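# Swap the container's cap and discard the old one

## Task

Replace the container's cap: get the old cap into the bin, screw the new cap firmly onto the container, and leave the container upright on the bench. If the container is dropped at any point, the task counts as failed.

## Robot and tools

Robot. Two six-joint arms, left_arm and right_arm, each with a two-finger gripper. left_arm's fingers are rigid. right_arm's fingers can fold: only a grip within the fingertip quarter of the pads squeezes as commanded. Closer to the palm the fingers wrap, so narrow parts may slip or fall out and wide ones get squeezed harder. Pressing fingertips into a surface folds them easily unless fully closed, which spoils the next grip. Base poses in the scene frame: left_arm (-0.035, +0.450, +0.043) m, quat_wxyz (+1.000, 0, 0, -0.016); right_arm (-0.055, -0.523, +0.043) m, quat_wxyz (+1.000, 0, 0, +0.010).

Frames. Scene frame: origin at table-top height halfway between the arms, +x out over the table, +z up, left_arm toward +y (not the image's left). Reported hand positions, orientations (quat wxyz), velocities and the Hand target are in the scene frame. Offsets in any command use the current Hand target's own axes. Gripper axes: fingers point along +z, open and close along y. end_effector_position is the point between the pads when closed; fingertips extend about 33 mm past it for gaps up to 40 mm, only 9 mm when fully open.

execute_actions. Argument actions: a list of actions; each action is a list of up to 15 rows, one per 1/30 s step; a short action repeats its final row to fill 15 steps. Every row has 18 numbers in [-1, 1], covering both arms: left dx, dy, dz, rx, ry, rz, position, force_limit, speed, then the same nine for the right arm. The six pose numbers are an offset from that arm's Hand target as it was when the action began (every row measured from that same start, not from the previous row); 1.0 equals 0.6 m or 180 degrees, and rx, ry, rz form one rotation vector. Sending the same offset again moves further. Six zeros re-command the Hand target. Gripper numbers are absolute commands: position +1 fully open (140 mm), about -0.8 pads touch, -1 closes until blocked. force_limit sets pad force (about 14 N at -1, 40 N at 0, 58 N at +1 for slow closes on parts up to 40 mm); speed sets closing rate (about 30, 140, 250 mm/s at -1, 0, +1), and faster closes grip harder. Both start at +1. To leave a gripper alone, resend its previous three numbers; a 0 is a real command. Optional cameras: list of names, ["all"] or []; an empty actions list returns all images and the full state.

move. target: one 18-number row or up to 15 rows, same layout and offset meaning as above, every row measured from the same starting Hand targets. The gripper travels in a straight line; paths end together within at most 10 s. speed: top path speed in m/s, 0.002 to 3.6, default 0.25 (turning up to twice that in rad/s), one number or one per target. blend: corner rounding in m per target, 0 means stop at each. stop_force: 3 to 120 N, ends an arm's path when its wrist sensor feels that much resistance; unreliable while the gripper rotates and blind to light pushes on loose items. zero (only with stop_force): true re-zeroes the sensor first. blocking=false returns after about 0.5 s while motion continues (not allowed with stop_force). The result adds a move: line giving the ending (done, off_target, moving, held, fault) and limits that acted (paced = pose clipped, held = steps withheld).

wait: seconds 0 to 10, holds last commands. stop: brakes a running move; fingers continue. zoom_image: camera (cam_high, cam_low, cam_close, cam_left_wrist, cam_right_wrist) and region [x0, y0, x1, y1] in pixels, at most 504 by 504, from the latest images only. zero_wrist_force: arm left_arm or right_arm. finished_scene: scene number (1 to 2), ends the scene irreversibly; the goal must hold without the robot.

Reading results. Grip check: after position -1, object_status 2 means stopped on something while closing; 3 means reached target or pads met (maybe empty); 1 stopped while opening; 0 moving. position_measured is counts: 3 open, 75 about 100 mm, 139 about 60 mm, 200 about 20 mm, 230 pads together. To tighten a grip, raise force_limit and nudge position (-1 to -0.98); to loosen, reopen and close slowly. Hand target is the last commanded pose after clipping; the gripper may rest short of it, so send the remaining distance. Wrist force/torque are in the end-effector axes, with a third line for the peak since last shown. Joint torques include the arm's own weight. Wrist depth gives 7x7 median distances in mm ('-' = none). Tool commands shows current gripper commands. MOTOR HOT warns of overheating.

Cautions. Commanded orientation is clipped to 32 degrees from the measured one per step. Arms are stiff: aiming even slightly beyond a firm contact can trigger a fault stop (10 s) from contact torque at a joint limit (wrist joints 26.3 N m, others 141) or about 150 N outside force. Overheating at 85 °C brakes an arm for 30 to 60 s; avoid long stretched holds or pushing toward unreachable poses. A clearance check blocks arms getting close, but not always; any hit or squeeze between the arms, including closing on the other gripper's fingers, can fail the task. Avoid paths near an arm's own base. Don't drop the container or let anything fall far or leave the table, don't release moving parts, don't slam, and avoid excessive twist or leverage on the wrist when turning a tight cap or holding heavy parts off-centre.

Each tool is called as name(argument=value, ...) on one line, values as JSON.

## Session

execute_actions(actions=[])

Scene clock: 0.00 s.
left_arm: end_effector_position=(+0.7578, +0.0158, +0.1851) position_measured=3 object_status=3 end_effector_quat_wxyz=(+0.450, +0.635, -0.302, +0.551) | right_arm: end_effector_position=(+0.3552, -0.0849, +0.1748) position_measured=3 object_status=3 end_effector_quat_wxyz=(-0.034, +0.978, -0.022, +0.207)
Joint positions: left_arm=[-0.395 -0.383 1.189 -3.961 -2.273 2.892] | right_arm=[0.691 -1.427 1.972 -2.477 -1.794 3.856]
Joint velocities: within noise
Joint torques (N m): no reading
Wrist force (N): no reading
Wrist torque (N m): no reading
Wrist force, peak (N): no reading
Wrist depth (mm): cam_left_wrist=[- - - - 2233 - - / - 918 - - - 2171 - / - - - 1090 2497 2323 2581 / - 136 600 708 848 1023 132 / - 374 431 479 541 586 113 / - 308 333 360 395 437 442 / 253 256 276 291 313 342 368] | cam_right_wrist=[353 347 343 335 329 325 311 / 349 341 338 332 325 316 311 / 343 338 331 327 322 317 308 / 340 147 329 322 317 314 131 / - 325 325 320 314 309 113 / 329 325 319 315 310 305 301 / 325 321 316 311 306 301 299]
Hand target: left_arm +0.7578, +0.0158, +0.1851; +0.450, +0.635, -0.302, +0.551 | right_arm +0.3552, -0.0849, +0.1748; -0.034, +0.978, -0.022, +0.207
Tool commands: left_gripper/position=+1.0 left_gripper/force_limit=+1.0 left_gripper/speed=+1.0 right_gripper/position=+1.0 right_gripper/force_limit=+1.0 right_gripper/speed=+1.0

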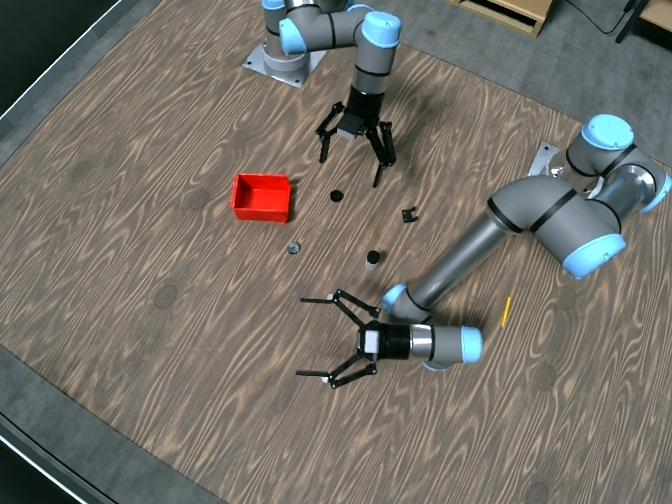

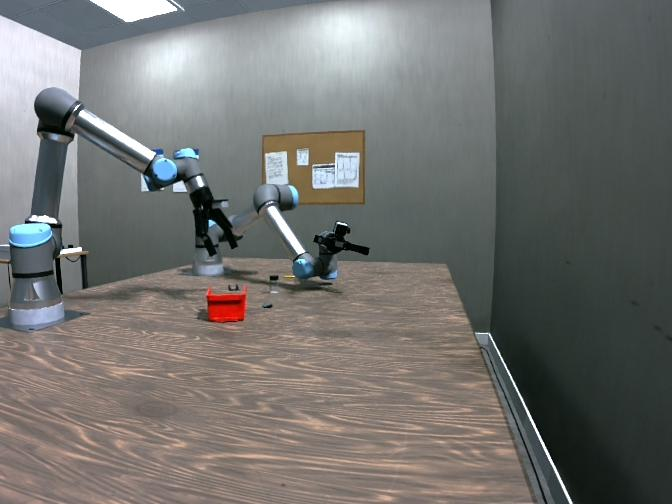

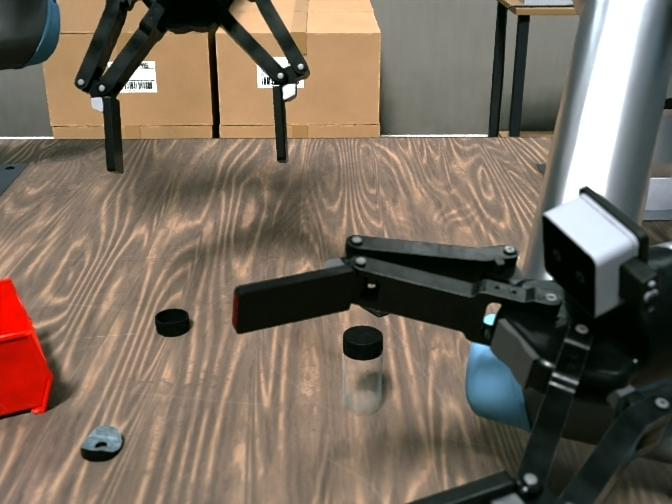

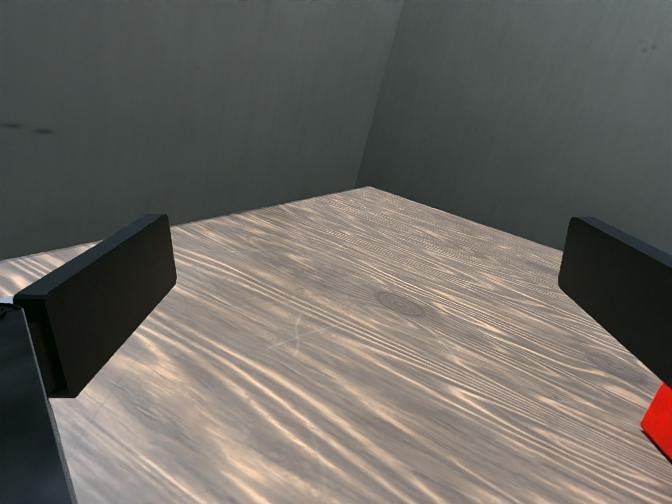

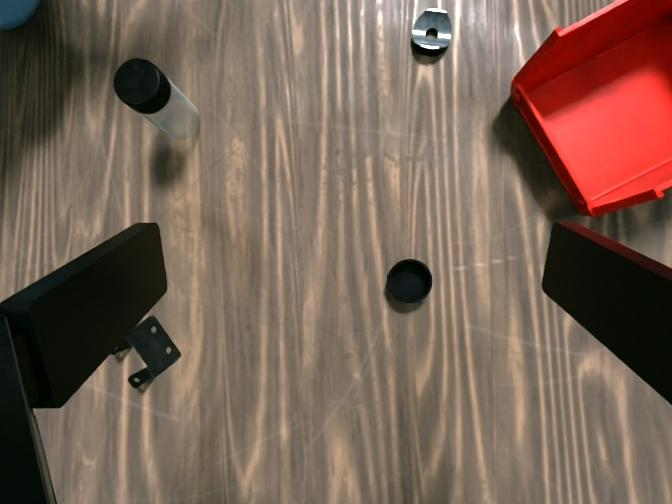

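zoom_image(camera="cam_close", region=[60, 280, 440, 480])

zoom_image(camera="cam_right_wrist", region=[90, 0, 480, 400])

zoom_image(camera="cam_high", region=[210, 130, 480, 400])

Scaled by 1.326 from the camera's 672x504 image, which has a finer 960x720 frame.

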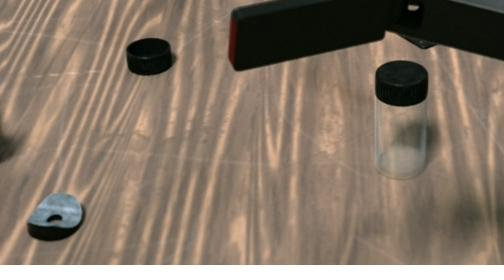

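Scaled by 1.260 from the camera's 672x504 image, which has a finer 960x720 frame.

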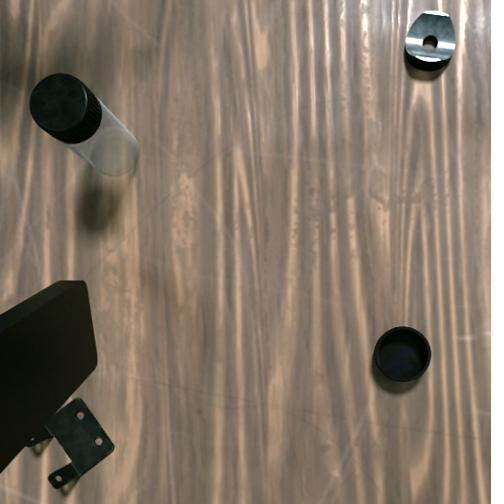

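Scaled by 1.867 from the camera's 672x504 image, which has a finer 960x720 frame.

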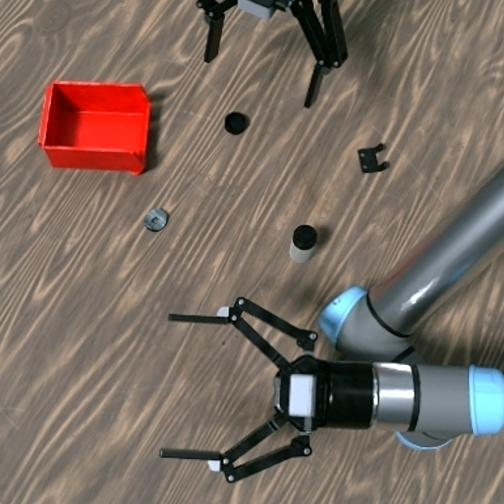

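move(target=[0.3095,0.3995,-0.3365,0.1896,-0.4681,-0.0716,0.0,0.0,0.0,0.0093,0.3807,-0.2198,0,0,0,0.0,0.0,0.0], speed=0.3, cameras=["cam_high","cam_close","cam_left_wrist","cam_right_wrist"])

Scene clock: 166.43 s.
left_arm: end_effector_position=(+0.4999, +0.1199, +0.4204) position_measured=129 object_status=3 end_effector_quat_wxyz=(+0.000, +0.955, -0.295, +0.000) | right_arm: end_effector_position=(+0.3002, -0.3204, +0.2802) position_measured=129 object_status=3 end_effector_quat_wxyz=(-0.034, +0.978, -0.022, +0.207)
Joint positions: left_arm=[-0.736 -1.226 0.9 -1.245 -1.57 2.974] | right_arm=[0.19 -2.109 2.231 -2.114 -1.6 3.39]
Joint torques (N m): left_arm=[-7.11 -30.26 -31.18 -1.15 1.4 -1.16] | right_arm=[-7.36 -10.47 -16.56 -1.96 1.83 -2.01]
Wrist force (N): left_arm=[1.2 -0.5 1.2] | right_arm=[0.0 0.0 0.0]
Wrist torque (N m): left_arm=[0.14 -0.42 0.02] | right_arm=[-0.02 -0.03 0.00]
Wrist force, peak (N): left_arm=[1.7 -0.8 1.0] | right_arm=[0.1 -0.9 0.2]
Wrist depth (mm): cam_left_wrist=[508 506 507 504 501 501 498 / 541 539 534 535 534 528 528 / 572 572 575 568 565 564 558 / 611 603 140 602 586 582 591 / - - 651 640 642 107 - / - - 697 697 689 - - / - - 747 744 735 - -] | cam_right_wrist=[470 466 459 418 444 435 429 / 465 459 443 436 435 430 421 / 464 453 446 436 433 424 417 / 454 450 160 431 175 415 412 / - 90 114 425 420 93 86 / - - 427 421 417 - 68 / - - 421 417 411 - -]
Hand target: left_arm +0.4999, +0.1199, +0.4204; +0.000, +0.955, -0.295, +0.000 | right_arm +0.3002, -0.3204, +0.2802; -0.034, +0.978, -0.022, +0.207
Off the commanded pose: left_arm 0.000 m, 0 deg | right_arm 0.000 m, 0 deg.
move: done
camera_calibration:
cam_left_wrist: T_world_to_cam=[[-0.554815, -0.831114, -0.0378021, 0.411662], [-0.78208, 0.505506, 0.364438, 0.177544], [-0.283781, 0.23176, -0.93046, 0.645306], [0, 0, 0, 1]] pos_world=[0.550376, 0.102833, 0.55129]
cam_right_wrist: T_world_to_cam=[[-0.0314679, -0.997201, -0.0678186, -0.284282], [-0.99681, 0.0362895, -0.0710777, 0.333614], [0.0733399, 0.0653657, -0.995163, 0.417708], [0, 0, 0, 1]] pos_world=[0.29297, -0.322896, 0.420121]
Images, in order (width x height): cam_high 672x504, cam_close 672x504, cam_left_wrist 672x504, cam_right_wrist 672x504.

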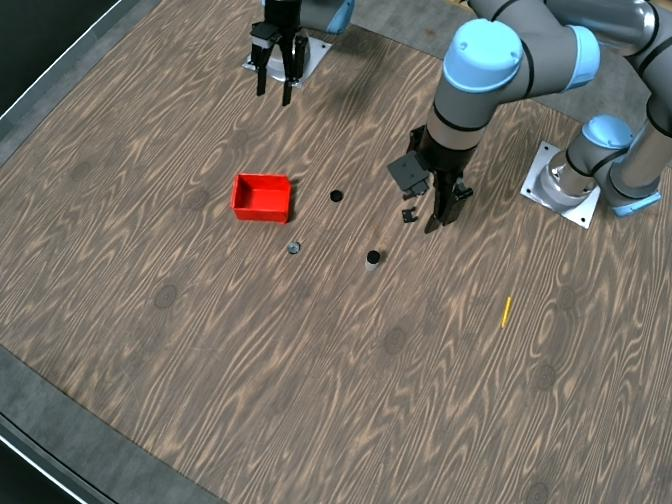

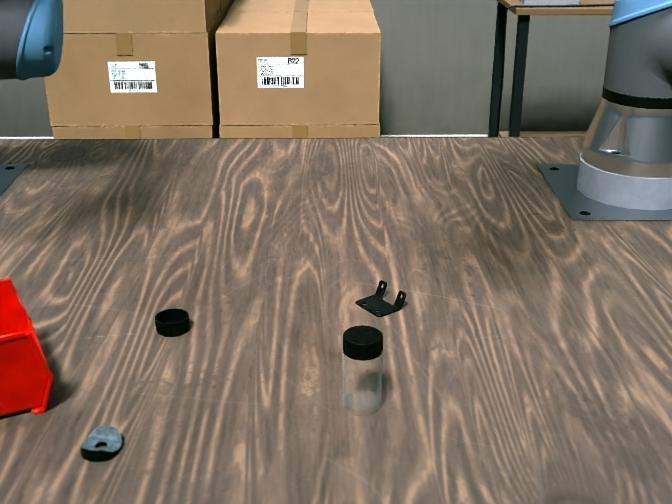

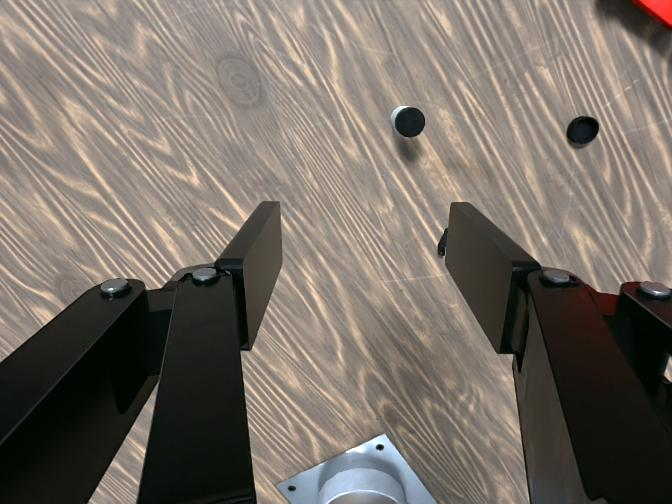

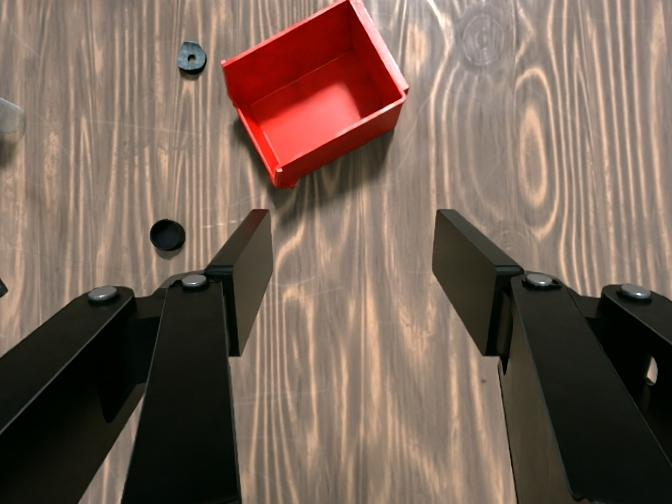

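zoom_image(camera="cam_right_wrist", region=[140, 0, 440, 260])

zoom_image(camera="cam_left_wrist", region=[340, 60, 672, 280])

Scaled by 1.680 from the camera's 672x504 image, which has a finer 960x720 frame.

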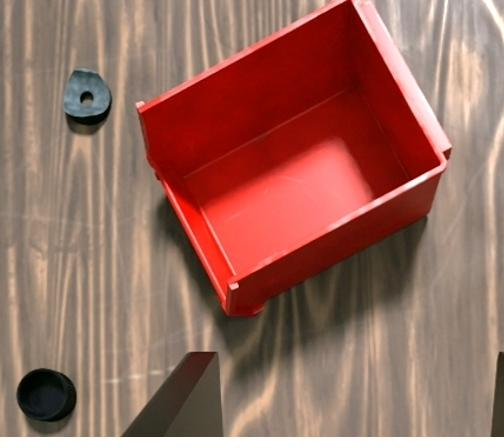

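Scaled by 1.518 from the camera's 672x504 image, which has a finer 960x720 frame.

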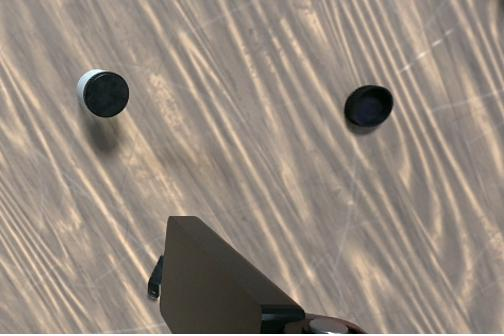

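move(target=[-0.0493,-0.1395,0.5007,-0.2381,0.3360,0.3399,0.2,0.0,0.0,0,0,0,0,0,0,0.0,0.0,0.0], speed=0.3, cameras=["cam_high","cam_close","cam_left_wrist"])

Scene clock: 400.13 s.
left_arm: end_effector_position=(+0.5227, +0.2058, +0.1200) position_measured=104 object_status=3 end_effector_quat_wxyz=(-0.455, -0.499, +0.650, -0.349) end_effector_velocity=(+0.000, +0.000, -0.001) end_effector_angular_velocity=(+0.000, -0.001, -0.002) | right_arm: end_effector_position=(+0.3002, -0.3204, +0.2802) position_measured=129 object_status=3 end_effector_quat_wxyz=(-0.034, +0.978, -0.022, +0.207)
Joint positions: left_arm=[-0.121 -0.916 1.74 -2.104 -2.776 5.023] | right_arm=[0.19 -2.109 2.231 -2.114 -1.6 3.389]
Joint velocities: left_arm=[0 0.001 -0.001 0.003 0.001 0.005] | right_arm=[within noise]
Joint torques (N m): left_arm=[5.38 -38.06 -26.11 -0.94 -0.81 1.92] | right_arm=[-8.31 -9.69 -15.93 -1.9 1.7 -2.05]
Wrist force (N): left_arm=[-0.3 -0.3 0.7] | right_arm=[-0.1 -0.3 -0.2]
Wrist torque (N m): left_arm=[0.03 0.02 -0.05] | right_arm=[-0.09 0.01 -0.01]
Wrist force, peak (N): left_arm=[1.4 -0.7 1.4] | right_arm=[0.1 -0.4 -0.7]
Wrist depth (mm): cam_left_wrist=[848 838 841 914 841 769 754 / 560 553 560 514 554 557 552 / 421 418 417 416 416 416 414 / 337 346 156 335 318 123 332 / - - 269 277 276 114 89 / - - 238 237 237 - - / - - 208 207 208 - -] | cam_right_wrist=[473 466 456 406 444 438 427 / 467 459 448 439 436 432 424 / 461 453 448 436 433 422 418 / 453 448 160 432 175 418 414 / - 90 113 425 421 93 87 / - - 428 421 419 - 68 / - - 424 415 415 - -]
Hand target: left_arm +0.5227, +0.2058, +0.1200; -0.455, -0.499, +0.650, -0.349 | right_arm +0.3002, -0.3204, +0.2802; -0.034, +0.978, -0.022, +0.207
Off the commanded pose: left_arm 0.000 m, 0 deg | right_arm 0.000 m, 0 deg.
move: done
camera_calibration:
cam_left_wrist: T_world_to_cam=[[-0.975351, 0.22065, -0.00220846, 0.483435], [0.147645, 0.645142, -0.749662, -0.119499], [-0.163988, -0.731509, -0.661817, 0.455795], [0, 0, 0, 1]] pos_world=[0.563906, 0.303842, 0.213137]
Images, in order (width x height): cam_high 672x504, cam_close 672x504, cam_left_wrist 672x504.

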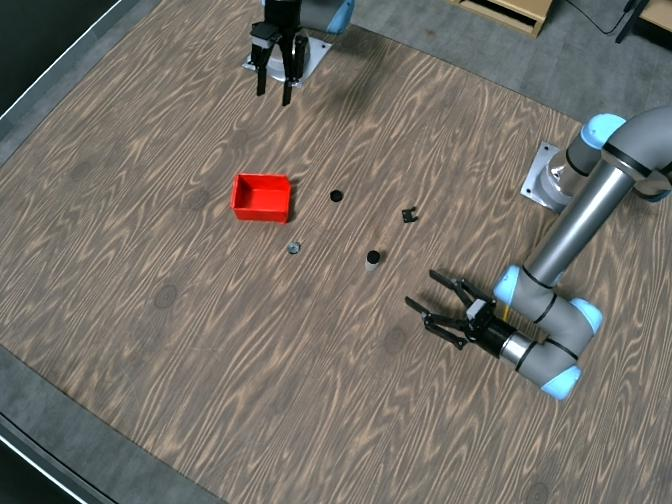

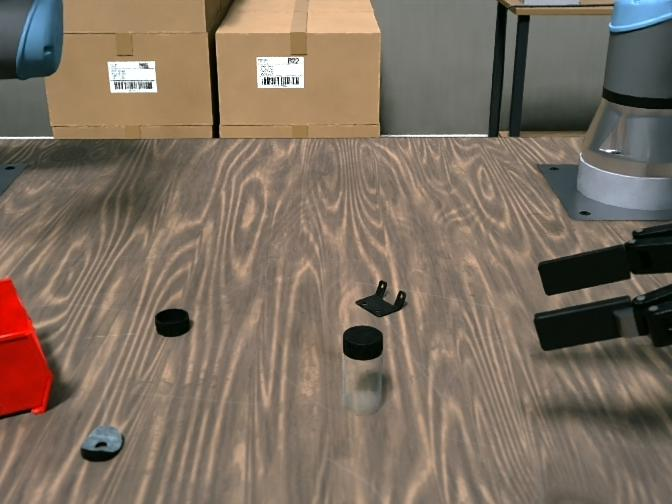

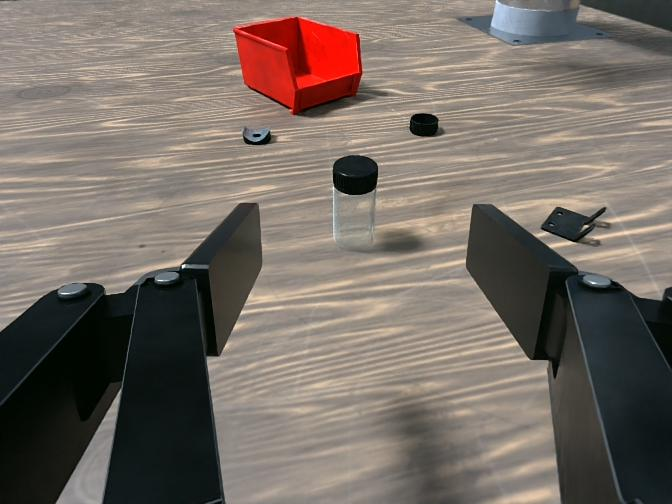

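move(target=[-0.069,-0.0072,0.1758,0,0,0,0.2,0.0,0.0,0,0,0,0,0,0,0.0,0.0,0.0], speed=0.15, cameras=["cam_close","cam_left_wrist"])

Scene clock: 436.87 s.
left_arm: end_effector_position=(+0.5049, +0.1227, +0.0450) position_measured=104 object_status=3 end_effector_quat_wxyz=(-0.455, -0.499, +0.650, -0.349) | right_arm: end_effector_position=(+0.3002, -0.3204, +0.2802) position_measured=129 object_status=3 end_effector_quat_wxyz=(-0.034, +0.978, -0.022, +0.207)
Joint positions: left_arm=[-0.26 -0.728 1.803 -2.725 -2.791 4.628] | right_arm=[0.19 -2.109 2.231 -2.114 -1.6 3.389]
Joint torques (N m): left_arm=[-6.54 -40.13 -6.04 -4.75 -0.89 -1.2] | right_arm=[-7.26 -9.99 -16.17 -1.8 1.72 -1.93]
Wrist force (N): left_arm=[0.0 0.2 1.0] | right_arm=[0.4 -0.1 -0.3]
Wrist torque (N m): left_arm=[0.17 -0.02 0.05] | right_arm=[-0.02 -0.09 -0.01]
Wrist force, peak (N): left_arm=[-0.6 0.4 2.2] | right_arm=[0.4 -0.2 -0.5]
Wrist depth (mm): cam_left_wrist=[544 541 460 480 540 533 534 / 361 362 358 385 336 358 357 / 270 270 269 269 269 269 268 / 216 224 156 215 214 134 214 / - - 173 179 179 114 89 / - - 154 153 154 153 - / - - 134 134 134 134 -] | cam_right_wrist=[472 463 458 408 439 437 428 / 467 461 445 440 435 429 423 / 462 454 447 438 432 426 417 / 455 447 161 434 175 417 414 / - 90 114 428 421 93 86 / - - 427 422 417 - 68 / - - 422 417 414 - -]
Hand target: left_arm +0.5049, +0.1227, +0.0450; -0.455, -0.499, +0.650, -0.349 | right_arm +0.3002, -0.3204, +0.2802; -0.034, +0.978, -0.022, +0.207
Off the commanded pose: left_arm 0.000 m, 0 deg | right_arm 0.000 m, 0 deg.
move: done
camera_calibration:
cam_left_wrist: T_world_to_cam=[[-0.975204, 0.221296, -0.00208417, 0.4841], [0.147955, 0.644943, -0.749772, -0.119681], [-0.164578, -0.731489, -0.661693, 0.342698], [0, 0, 0, 1]] pos_world=[0.546204, 0.220738, 0.138037]
Images, in order (width x height): cam_close 672x504, cam_left_wrist 672x504.

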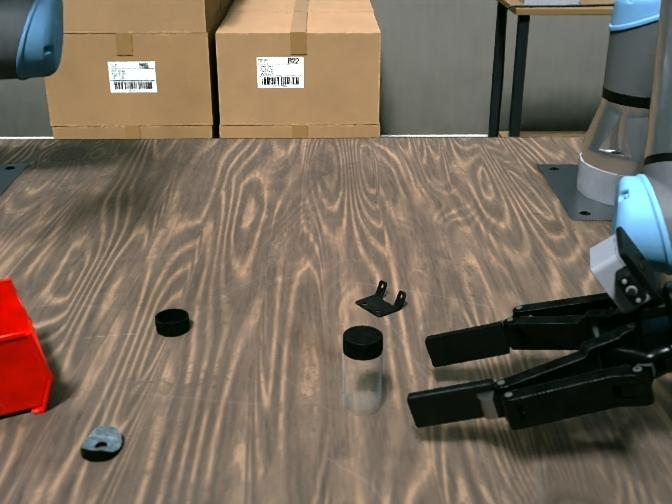

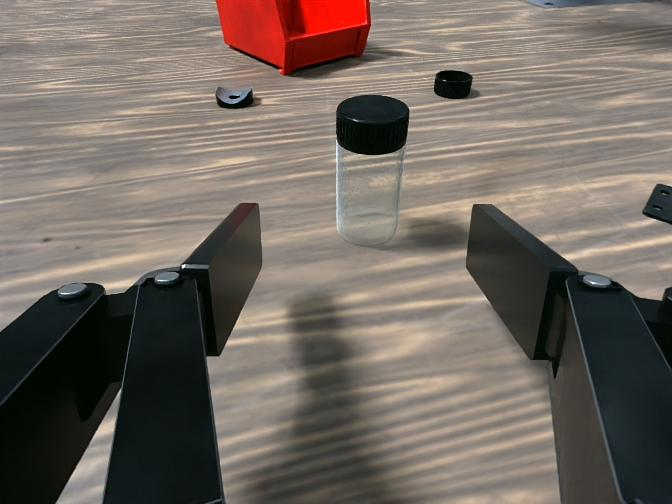

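zoom_image(camera="cam_left_wrist", region=[180, 60, 570, 360])

Scaled by 1.292 from the camera's 672x504 image, which has a finer 960x720 frame.

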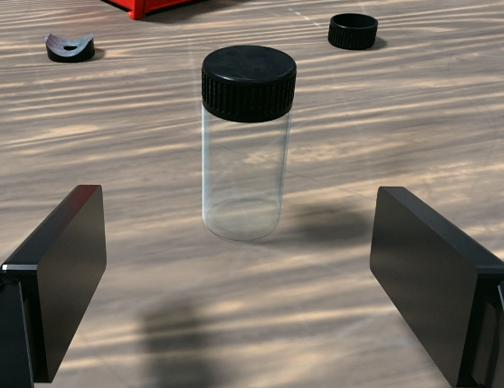

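move(target=[0.0117,0.0067,0.0958,0,0,0,0.2,0.0,0.0,0,0,0,0,0,0,0.0,0.0,0.0], speed=0.08, cameras=["cam_close","cam_left_wrist"])

zoom_image(camera="cam_left_wrist", region=[160, 100, 580, 420])

zoom_image(camera="cam_close", region=[240, 240, 600, 480])

Scene clock: 462.47 s.
left_arm: end_effector_position=(+0.4865, +0.0693, +0.0319) position_measured=104 object_status=3 end_effector_quat_wxyz=(-0.455, -0.499, +0.650, -0.349) end_effector_velocity=(+0.000, +0.000, +0.000) end_effector_angular_velocity=(-0.001, -0.001, +0.001) | right_arm: end_effector_position=(+0.3002, -0.3204, +0.2802) position_measured=129 object_status=3 end_effector_quat_wxyz=(-0.034, +0.978, -0.022, +0.207)
Joint positions: left_arm=[-0.354 -0.655 1.807 -3.049 -2.772 4.364] | right_arm=[0.19 -2.109 2.231 -2.114 -1.6 3.389]
Joint velocities: left_arm=[0 0.001 0 -0.005 0 -0.003] | right_arm=[within noise]
Joint torques (N m): left_arm=[-6.65 -41.58 -4.85 -4.55 -0.9 -1.28] | right_arm=[-7.6 -10.14 -16.34 -1.89 1.82 -1.89]
Wrist force (N): left_arm=[0.0 0.4 1.0] | right_arm=[0.1 -0.1 0.2]
Wrist torque (N m): left_arm=[0.23 -0.05 0.06] | right_arm=[-0.04 -0.05 -0.01]
Wrist force, peak (N): left_arm=[-0.3 0.0 1.6] | right_arm=[0.6 -0.3 0.0]
Wrist depth (mm): cam_left_wrist=[491 490 407 411 486 483 481 / 327 325 325 323 306 323 323 / 244 243 243 221 231 243 242 / 195 203 156 194 194 134 194 / - - 157 162 162 134 89 / - - 139 139 139 139 - / - - 122 122 121 122 -] | cam_right_wrist=[470 466 460 407 441 436 428 / 468 458 444 438 437 428 424 / 462 455 444 437 429 424 418 / 454 447 160 433 175 418 413 / - 90 113 428 421 93 86 / - - 426 424 417 - 68 / - - 422 414 411 - -]
Hand target: left_arm +0.4864, +0.0692, +0.0319; -0.455, -0.499, +0.650, -0.349 | right_arm +0.3002, -0.3204, +0.2802; -0.034, +0.978, -0.022, +0.207
Off the commanded pose: left_arm 0.000 m, 0 deg | right_arm 0.000 m, 0 deg.
move: done
camera_calibration:
cam_left_wrist: T_world_to_cam=[[-0.975224, 0.221209, -0.00212919, 0.477977], [0.147932, 0.644959, -0.749762, -0.0923328], [-0.164481, -0.731501, -0.661704, 0.291893], [0, 0, 0, 1]] pos_world=[0.527804, 0.167339, 0.124937]
Images, in order (width x height): cam_close 672x504, cam_left_wrist 672x504.

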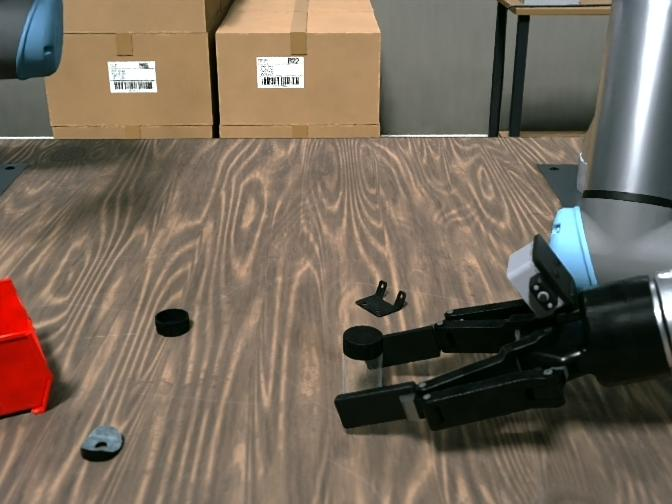

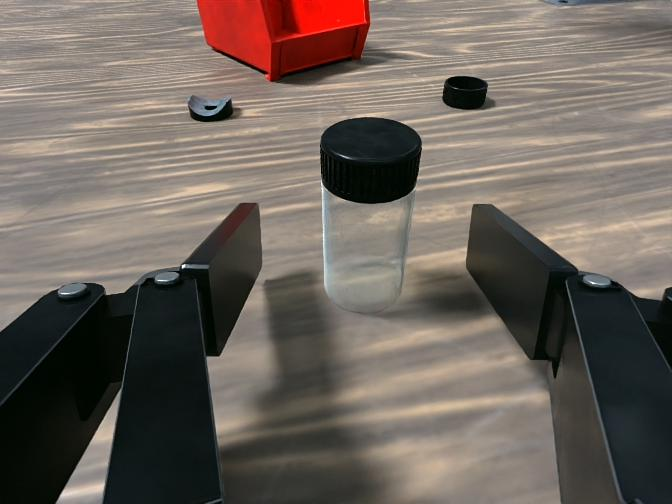

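Scaled by 1.200 from the camera's 672x504 image, which has a finer 960x720 frame.

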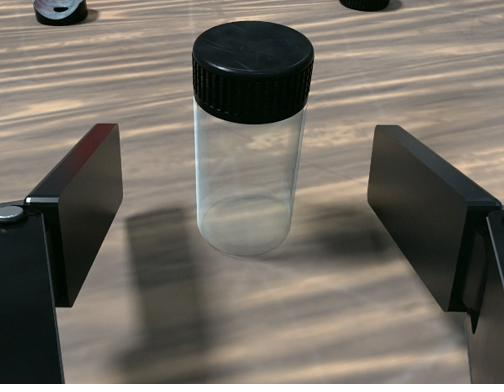

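Scaled by 1.400 from the camera's 672x504 image, which has a finer 960x720 frame.

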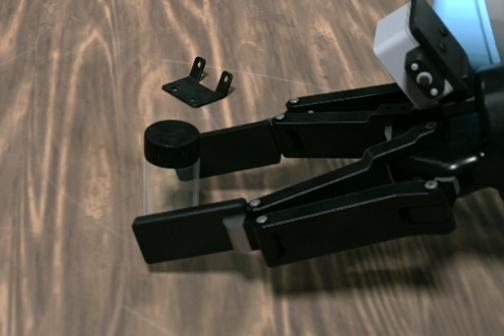

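execute_actions(actions=[[[0,0,0,0,0,0,-1,-1,-1,0,0,0,0,0,0,0,0,0]],[[0,0,0,0,0,0,-1,-1,-1,0,0,0,0,0,0,0,0,0]],[[0,0,0,0,0,0,-1,-1,-1,0,0,0,0,0,0,0,0,0]],[[0,0,0,0,0,0,-1,-1,-1,0,0,0,0,0,0,0,0,0]]], cameras=["cam_close","cam_left_wrist"])

Scene clock: 473.93 s.
left_arm: end_effector_position=(+0.4864, +0.0692, +0.0319) position_measured=183 object_status=2 end_effector_quat_wxyz=(-0.455, -0.499, +0.650, -0.349) | right_arm: end_effector_position=(+0.3002, -0.3204, +0.2802) position_measured=129 object_status=3 end_effector_quat_wxyz=(-0.034, +0.978, -0.022, +0.207)
Joint positions: left_arm=[-0.354 -0.655 1.807 -3.05 -2.772 4.363] | right_arm=[0.19 -2.109 2.231 -2.114 -1.6 3.389]
Joint torques (N m): left_arm=[-6.36 -41.32 -5.01 -3.77 -0.94 -1.22] | right_arm=[-7.84 -9.69 -17.04 -1.92 1.79 -1.88]
Wrist force (N): left_arm=[0.8 0.2 0.2] | right_arm=[0.1 0.1 -0.2]
Wrist torque (N m): left_arm=[0.18 -0.05 0.07] | right_arm=[0.00 -0.03 -0.01]
Wrist force, peak (N): left_arm=[-0.5 0.5 1.3] | right_arm=[0.5 -0.5 0.1]
Wrist depth (mm): cam_left_wrist=[490 489 386 410 483 483 483 / 325 325 325 325 323 323 322 / 244 244 244 153 231 243 242 / 195 195 203 187 169 194 194 / 168 80 - 162 157 93 85 / - - - 139 - - - / - - - 121 121 - -] | cam_right_wrist=[471 465 459 408 439 433 428 / 467 459 445 437 435 433 423 / 461 453 449 438 431 423 420 / 454 447 160 433 175 417 411 / - 90 114 427 423 93 86 / - - 427 421 418 - 68 / - - 420 418 411 - -]
Hand target: left_arm +0.4864, +0.0692, +0.0319; -0.455, -0.499, +0.650, -0.349 | right_arm +0.3002, -0.3204, +0.2802; -0.034, +0.978, -0.022, +0.207
Off the commanded pose: left_arm 0.000 m, 0 deg | right_arm 0.000 m, 0 deg.
camera_calibration:
cam_left_wrist: T_world_to_cam=[[-0.975254, 0.221075, -0.00211889, 0.477939], [0.147839, 0.644993, -0.749752, -0.0922119], [-0.164385, -0.731512, -0.661715, 0.291757], [0, 0, 0, 1]] pos_world=[0.527705, 0.167239, 0.124937]
Images, in order (width x height): cam_close 672x504, cam_left_wrist 672x504.

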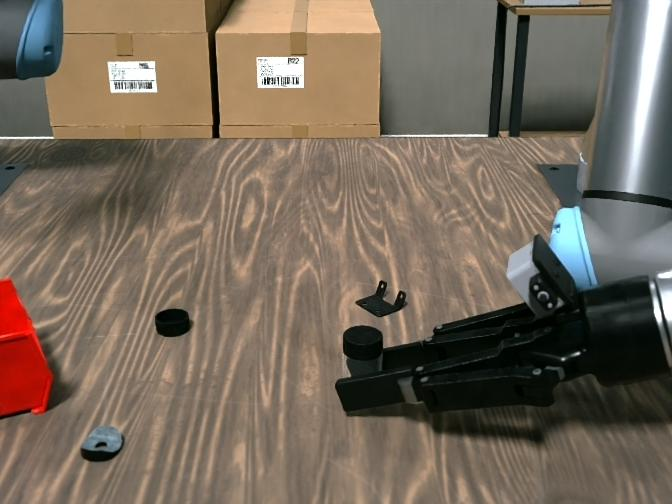

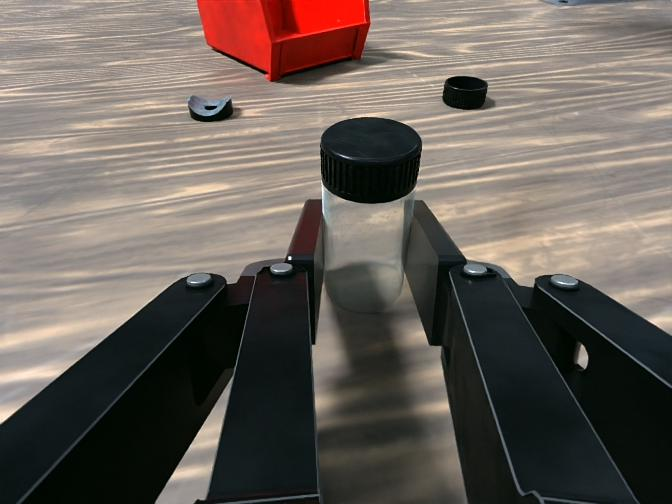

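move(target=[0,0,0,0,0,0,-0.98,0.2,-1,0.2135,-0.622,0.2013,-0.0216,-0.1312,-0.0139,0.0,0.0,0.0], speed=0.25, cameras=["cam_high","cam_low","cam_close","cam_left_wrist","cam_right_wrist"])

Scene clock: 493.23 s.
left_arm: end_effector_position=(+0.4864, +0.0692, +0.0319) position_measured=185 object_status=2 end_effector_quat_wxyz=(-0.455, -0.499, +0.650, -0.349) | right_arm: end_effector_position=(+0.4770, +0.0512, +0.2496) position_measured=129 object_status=3 end_effector_quat_wxyz=(+0.000, +1.000, +0.000, +0.002)
Joint positions: left_arm=[-0.354 -0.655 1.807 -3.05 -2.772 4.363] | right_arm=[0.634 -0.852 0.763 -1.486 -1.574 3.796]
Joint torques (N m): left_arm=[-7.05 -41.86 -7.33 -1.78 -1.9 -0.88] | right_arm=[10.15 -48.74 -30.65 -1.17 -2.02 1.94]
Wrist force (N): left_arm=[2.3 0.2 -0.9] | right_arm=[0.0 -0.3 0.6]
Wrist torque (N m): left_arm=[0.22 -0.03 0.09] | right_arm=[-0.05 0.04 -0.09]
Wrist force, peak (N): left_arm=[2.7 0.2 -1.2] | right_arm=[0.3 -1.4 1.0]
Wrist depth (mm): cam_left_wrist=[489 490 386 445 484 484 483 / 325 325 324 324 305 323 323 / 244 244 243 154 232 243 242 / 195 195 203 187 168 194 194 / 168 80 - 162 157 93 85 / - - - 139 - - - / - - - 121 121 - -] | cam_right_wrist=[339 340 343 348 348 347 350 / 242 278 359 363 368 369 367 / 387 309 376 382 389 389 385 / 266 399 160 411 175 405 413 / - 90 114 439 433 93 86 / - - 467 471 470 - 68 / - - 508 506 505 - -]
Hand target: left_arm +0.4864, +0.0692, +0.0319; -0.455, -0.499, +0.650, -0.349 | right_arm +0.4770, +0.0512, +0.2496; +0.000, +1.000, +0.000, +0.002
Off the commanded pose: left_arm 0.000 m, 0 deg | right_arm 0.000 m, 0 deg.
move: done
camera_calibration:
cam_left_wrist: T_world_to_cam=[[-0.975254, 0.221075, -0.00211889, 0.477939], [0.147839, 0.644993, -0.749752, -0.0922119], [-0.164385, -0.731512, -0.661715, 0.291757], [0, 0, 0, 1]] pos_world=[0.527705, 0.167239, 0.124937]
cam_right_wrist: T_world_to_cam=[[-0.000173092, -0.999972, 0.00744013, 0.0561828], [-0.942864, 0.00264209, 0.333168, 0.369296], [-0.333178, -0.00695736, -0.942838, 0.534468], [0, 0, 0, 1]] pos_world=[0.526279, 0.058924, 0.380462]

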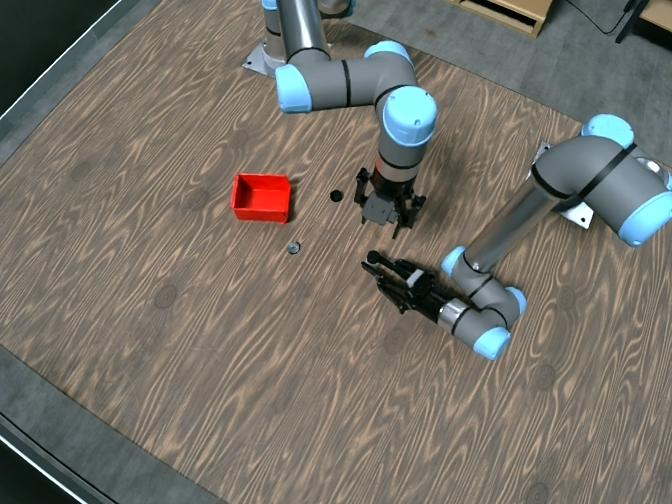

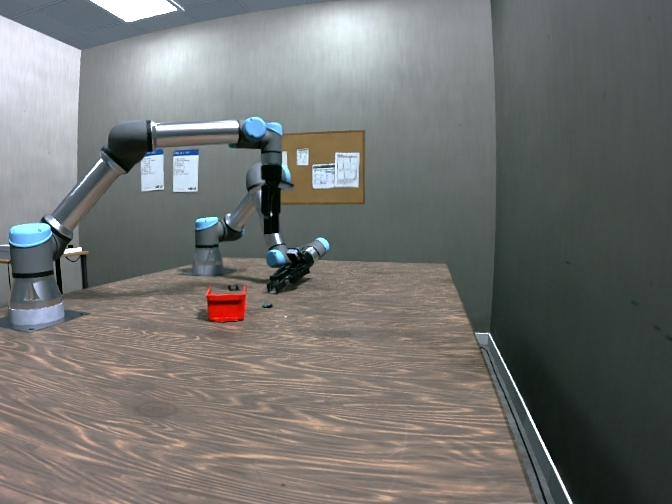

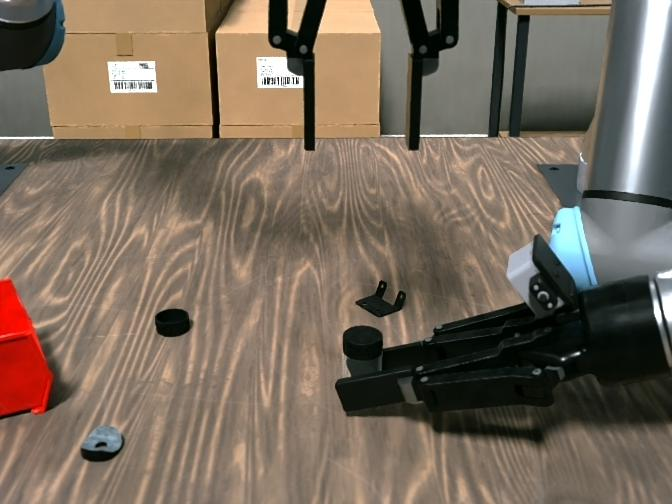

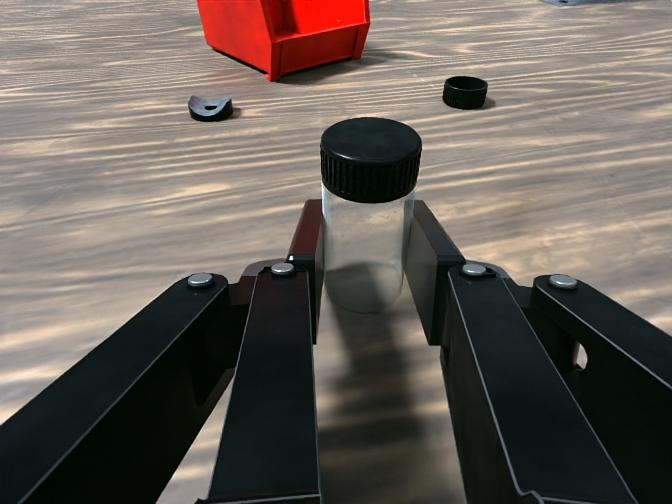

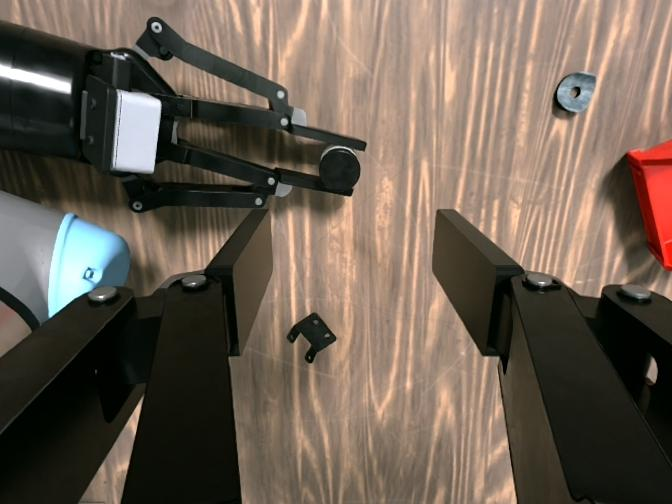

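move(target=[0,0,0,0,0,0,-0.98,0.2,-1,0.0083,-0.0013,0.166,0,0,0,0.0,0.0,0.0], speed=0.15, cameras=["cam_close","cam_left_wrist","cam_right_wrist"])

zoom_image(camera="cam_right_wrist", region=[210, 60, 500, 300])

Scene clock: 504.03 s.
left_arm: end_effector_position=(+0.4864, +0.0692, +0.0319) position_measured=185 object_status=2 end_effector_quat_wxyz=(-0.455, -0.499, +0.650, -0.349) | right_arm: end_effector_position=(+0.4824, +0.0519, +0.1502) position_measured=129 object_status=3 end_effector_quat_wxyz=(+0.000, +1.000, +0.000, +0.002)
Joint positions: left_arm=[-0.354 -0.655 1.807 -3.05 -2.772 4.363] | right_arm=[0.63 -0.829 0.977 -1.723 -1.574 3.792]
Joint torques (N m): left_arm=[-6.47 -42.35 -9.49 -1.77 -2.77 -0.52] | right_arm=[-8.65 -47.71 -16.61 -4.6 1.86 -1.94]
Wrist force (N): left_arm=[2.5 0.1 -1.2] | right_arm=[0.0 0.0 0.8]
Wrist torque (N m): left_arm=[0.21 -0.05 0.09] | right_arm=[0.01 0.02 0.00]
Wrist force, peak (N): left_arm=[2.9 0.0 -1.1] | right_arm=[0.3 -0.3 2.0]
Wrist depth (mm): cam_left_wrist=[486 488 419 428 488 484 484 / 326 324 324 325 323 323 322 / 244 243 243 154 232 242 242 / 196 195 203 187 169 194 194 / 168 80 - 162 157 93 85 / - - - 139 - - - / - - - 122 121 - -] | cam_right_wrist=[180 250 255 257 256 256 258 / 186 208 219 270 271 270 271 / 197 223 281 249 287 286 287 / 214 232 160 304 175 298 305 / - 90 113 323 321 93 87 / - - 345 346 346 - 68 / - - 370 373 374 - -]
Hand target: left_arm +0.4864, +0.0692, +0.0319; -0.455, -0.499, +0.650, -0.349 | right_arm +0.4824, +0.0520, +0.1500; +0.000, +1.000, +0.000, +0.002
Off the commanded pose: left_arm 0.000 m, 0 deg | right_arm 0.000 m, 0 deg.
move: done
camera_calibration:
cam_left_wrist: T_world_to_cam=[[-0.975254, 0.221075, -0.00211889, 0.477939], [0.147839, 0.644993, -0.749752, -0.0922119], [-0.164385, -0.731512, -0.661715, 0.291757], [0, 0, 0, 1]] pos_world=[0.527705, 0.167239, 0.124937]
cam_right_wrist: T_world_to_cam=[[-0.000199788, -0.999971, 0.00766208, 0.0576745], [-0.94279, 0.00274279, 0.333376, 0.407492], [-0.333387, -0.00715713, -0.942763, 0.44269], [0, 0, 0, 1]] pos_world=[0.531778, 0.0597235, 0.281062]
Images, in order (width x height): cam_close 672x504, cam_left_wrist 672x504, cam_right_wrist 672x504.

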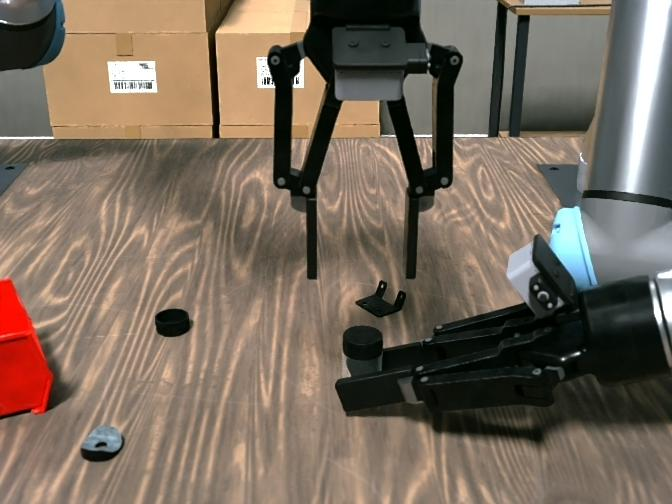

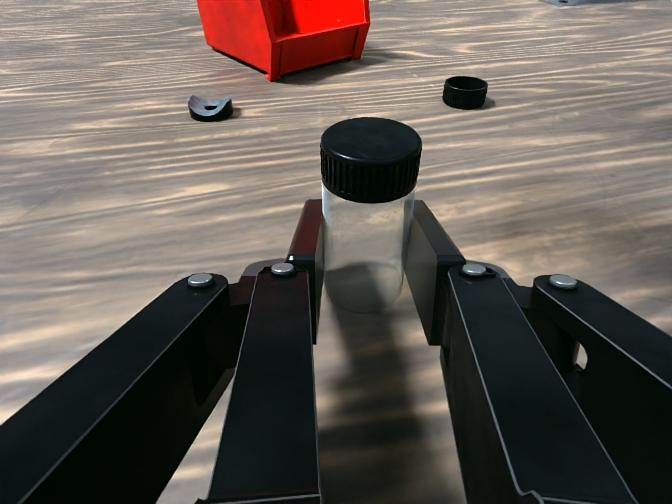

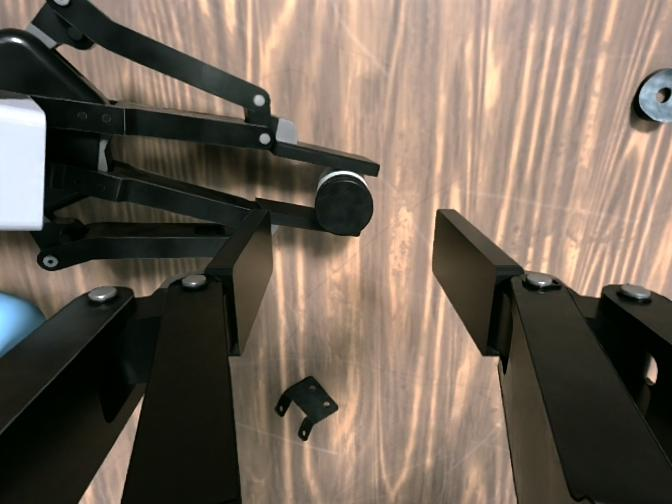

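Scaled by 1.738 from the camera's 672x504 image, which has a finer 960x720 frame.

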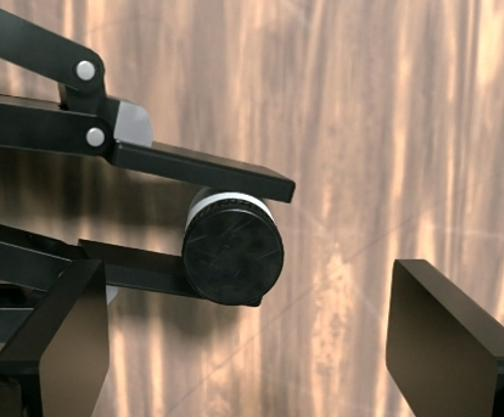

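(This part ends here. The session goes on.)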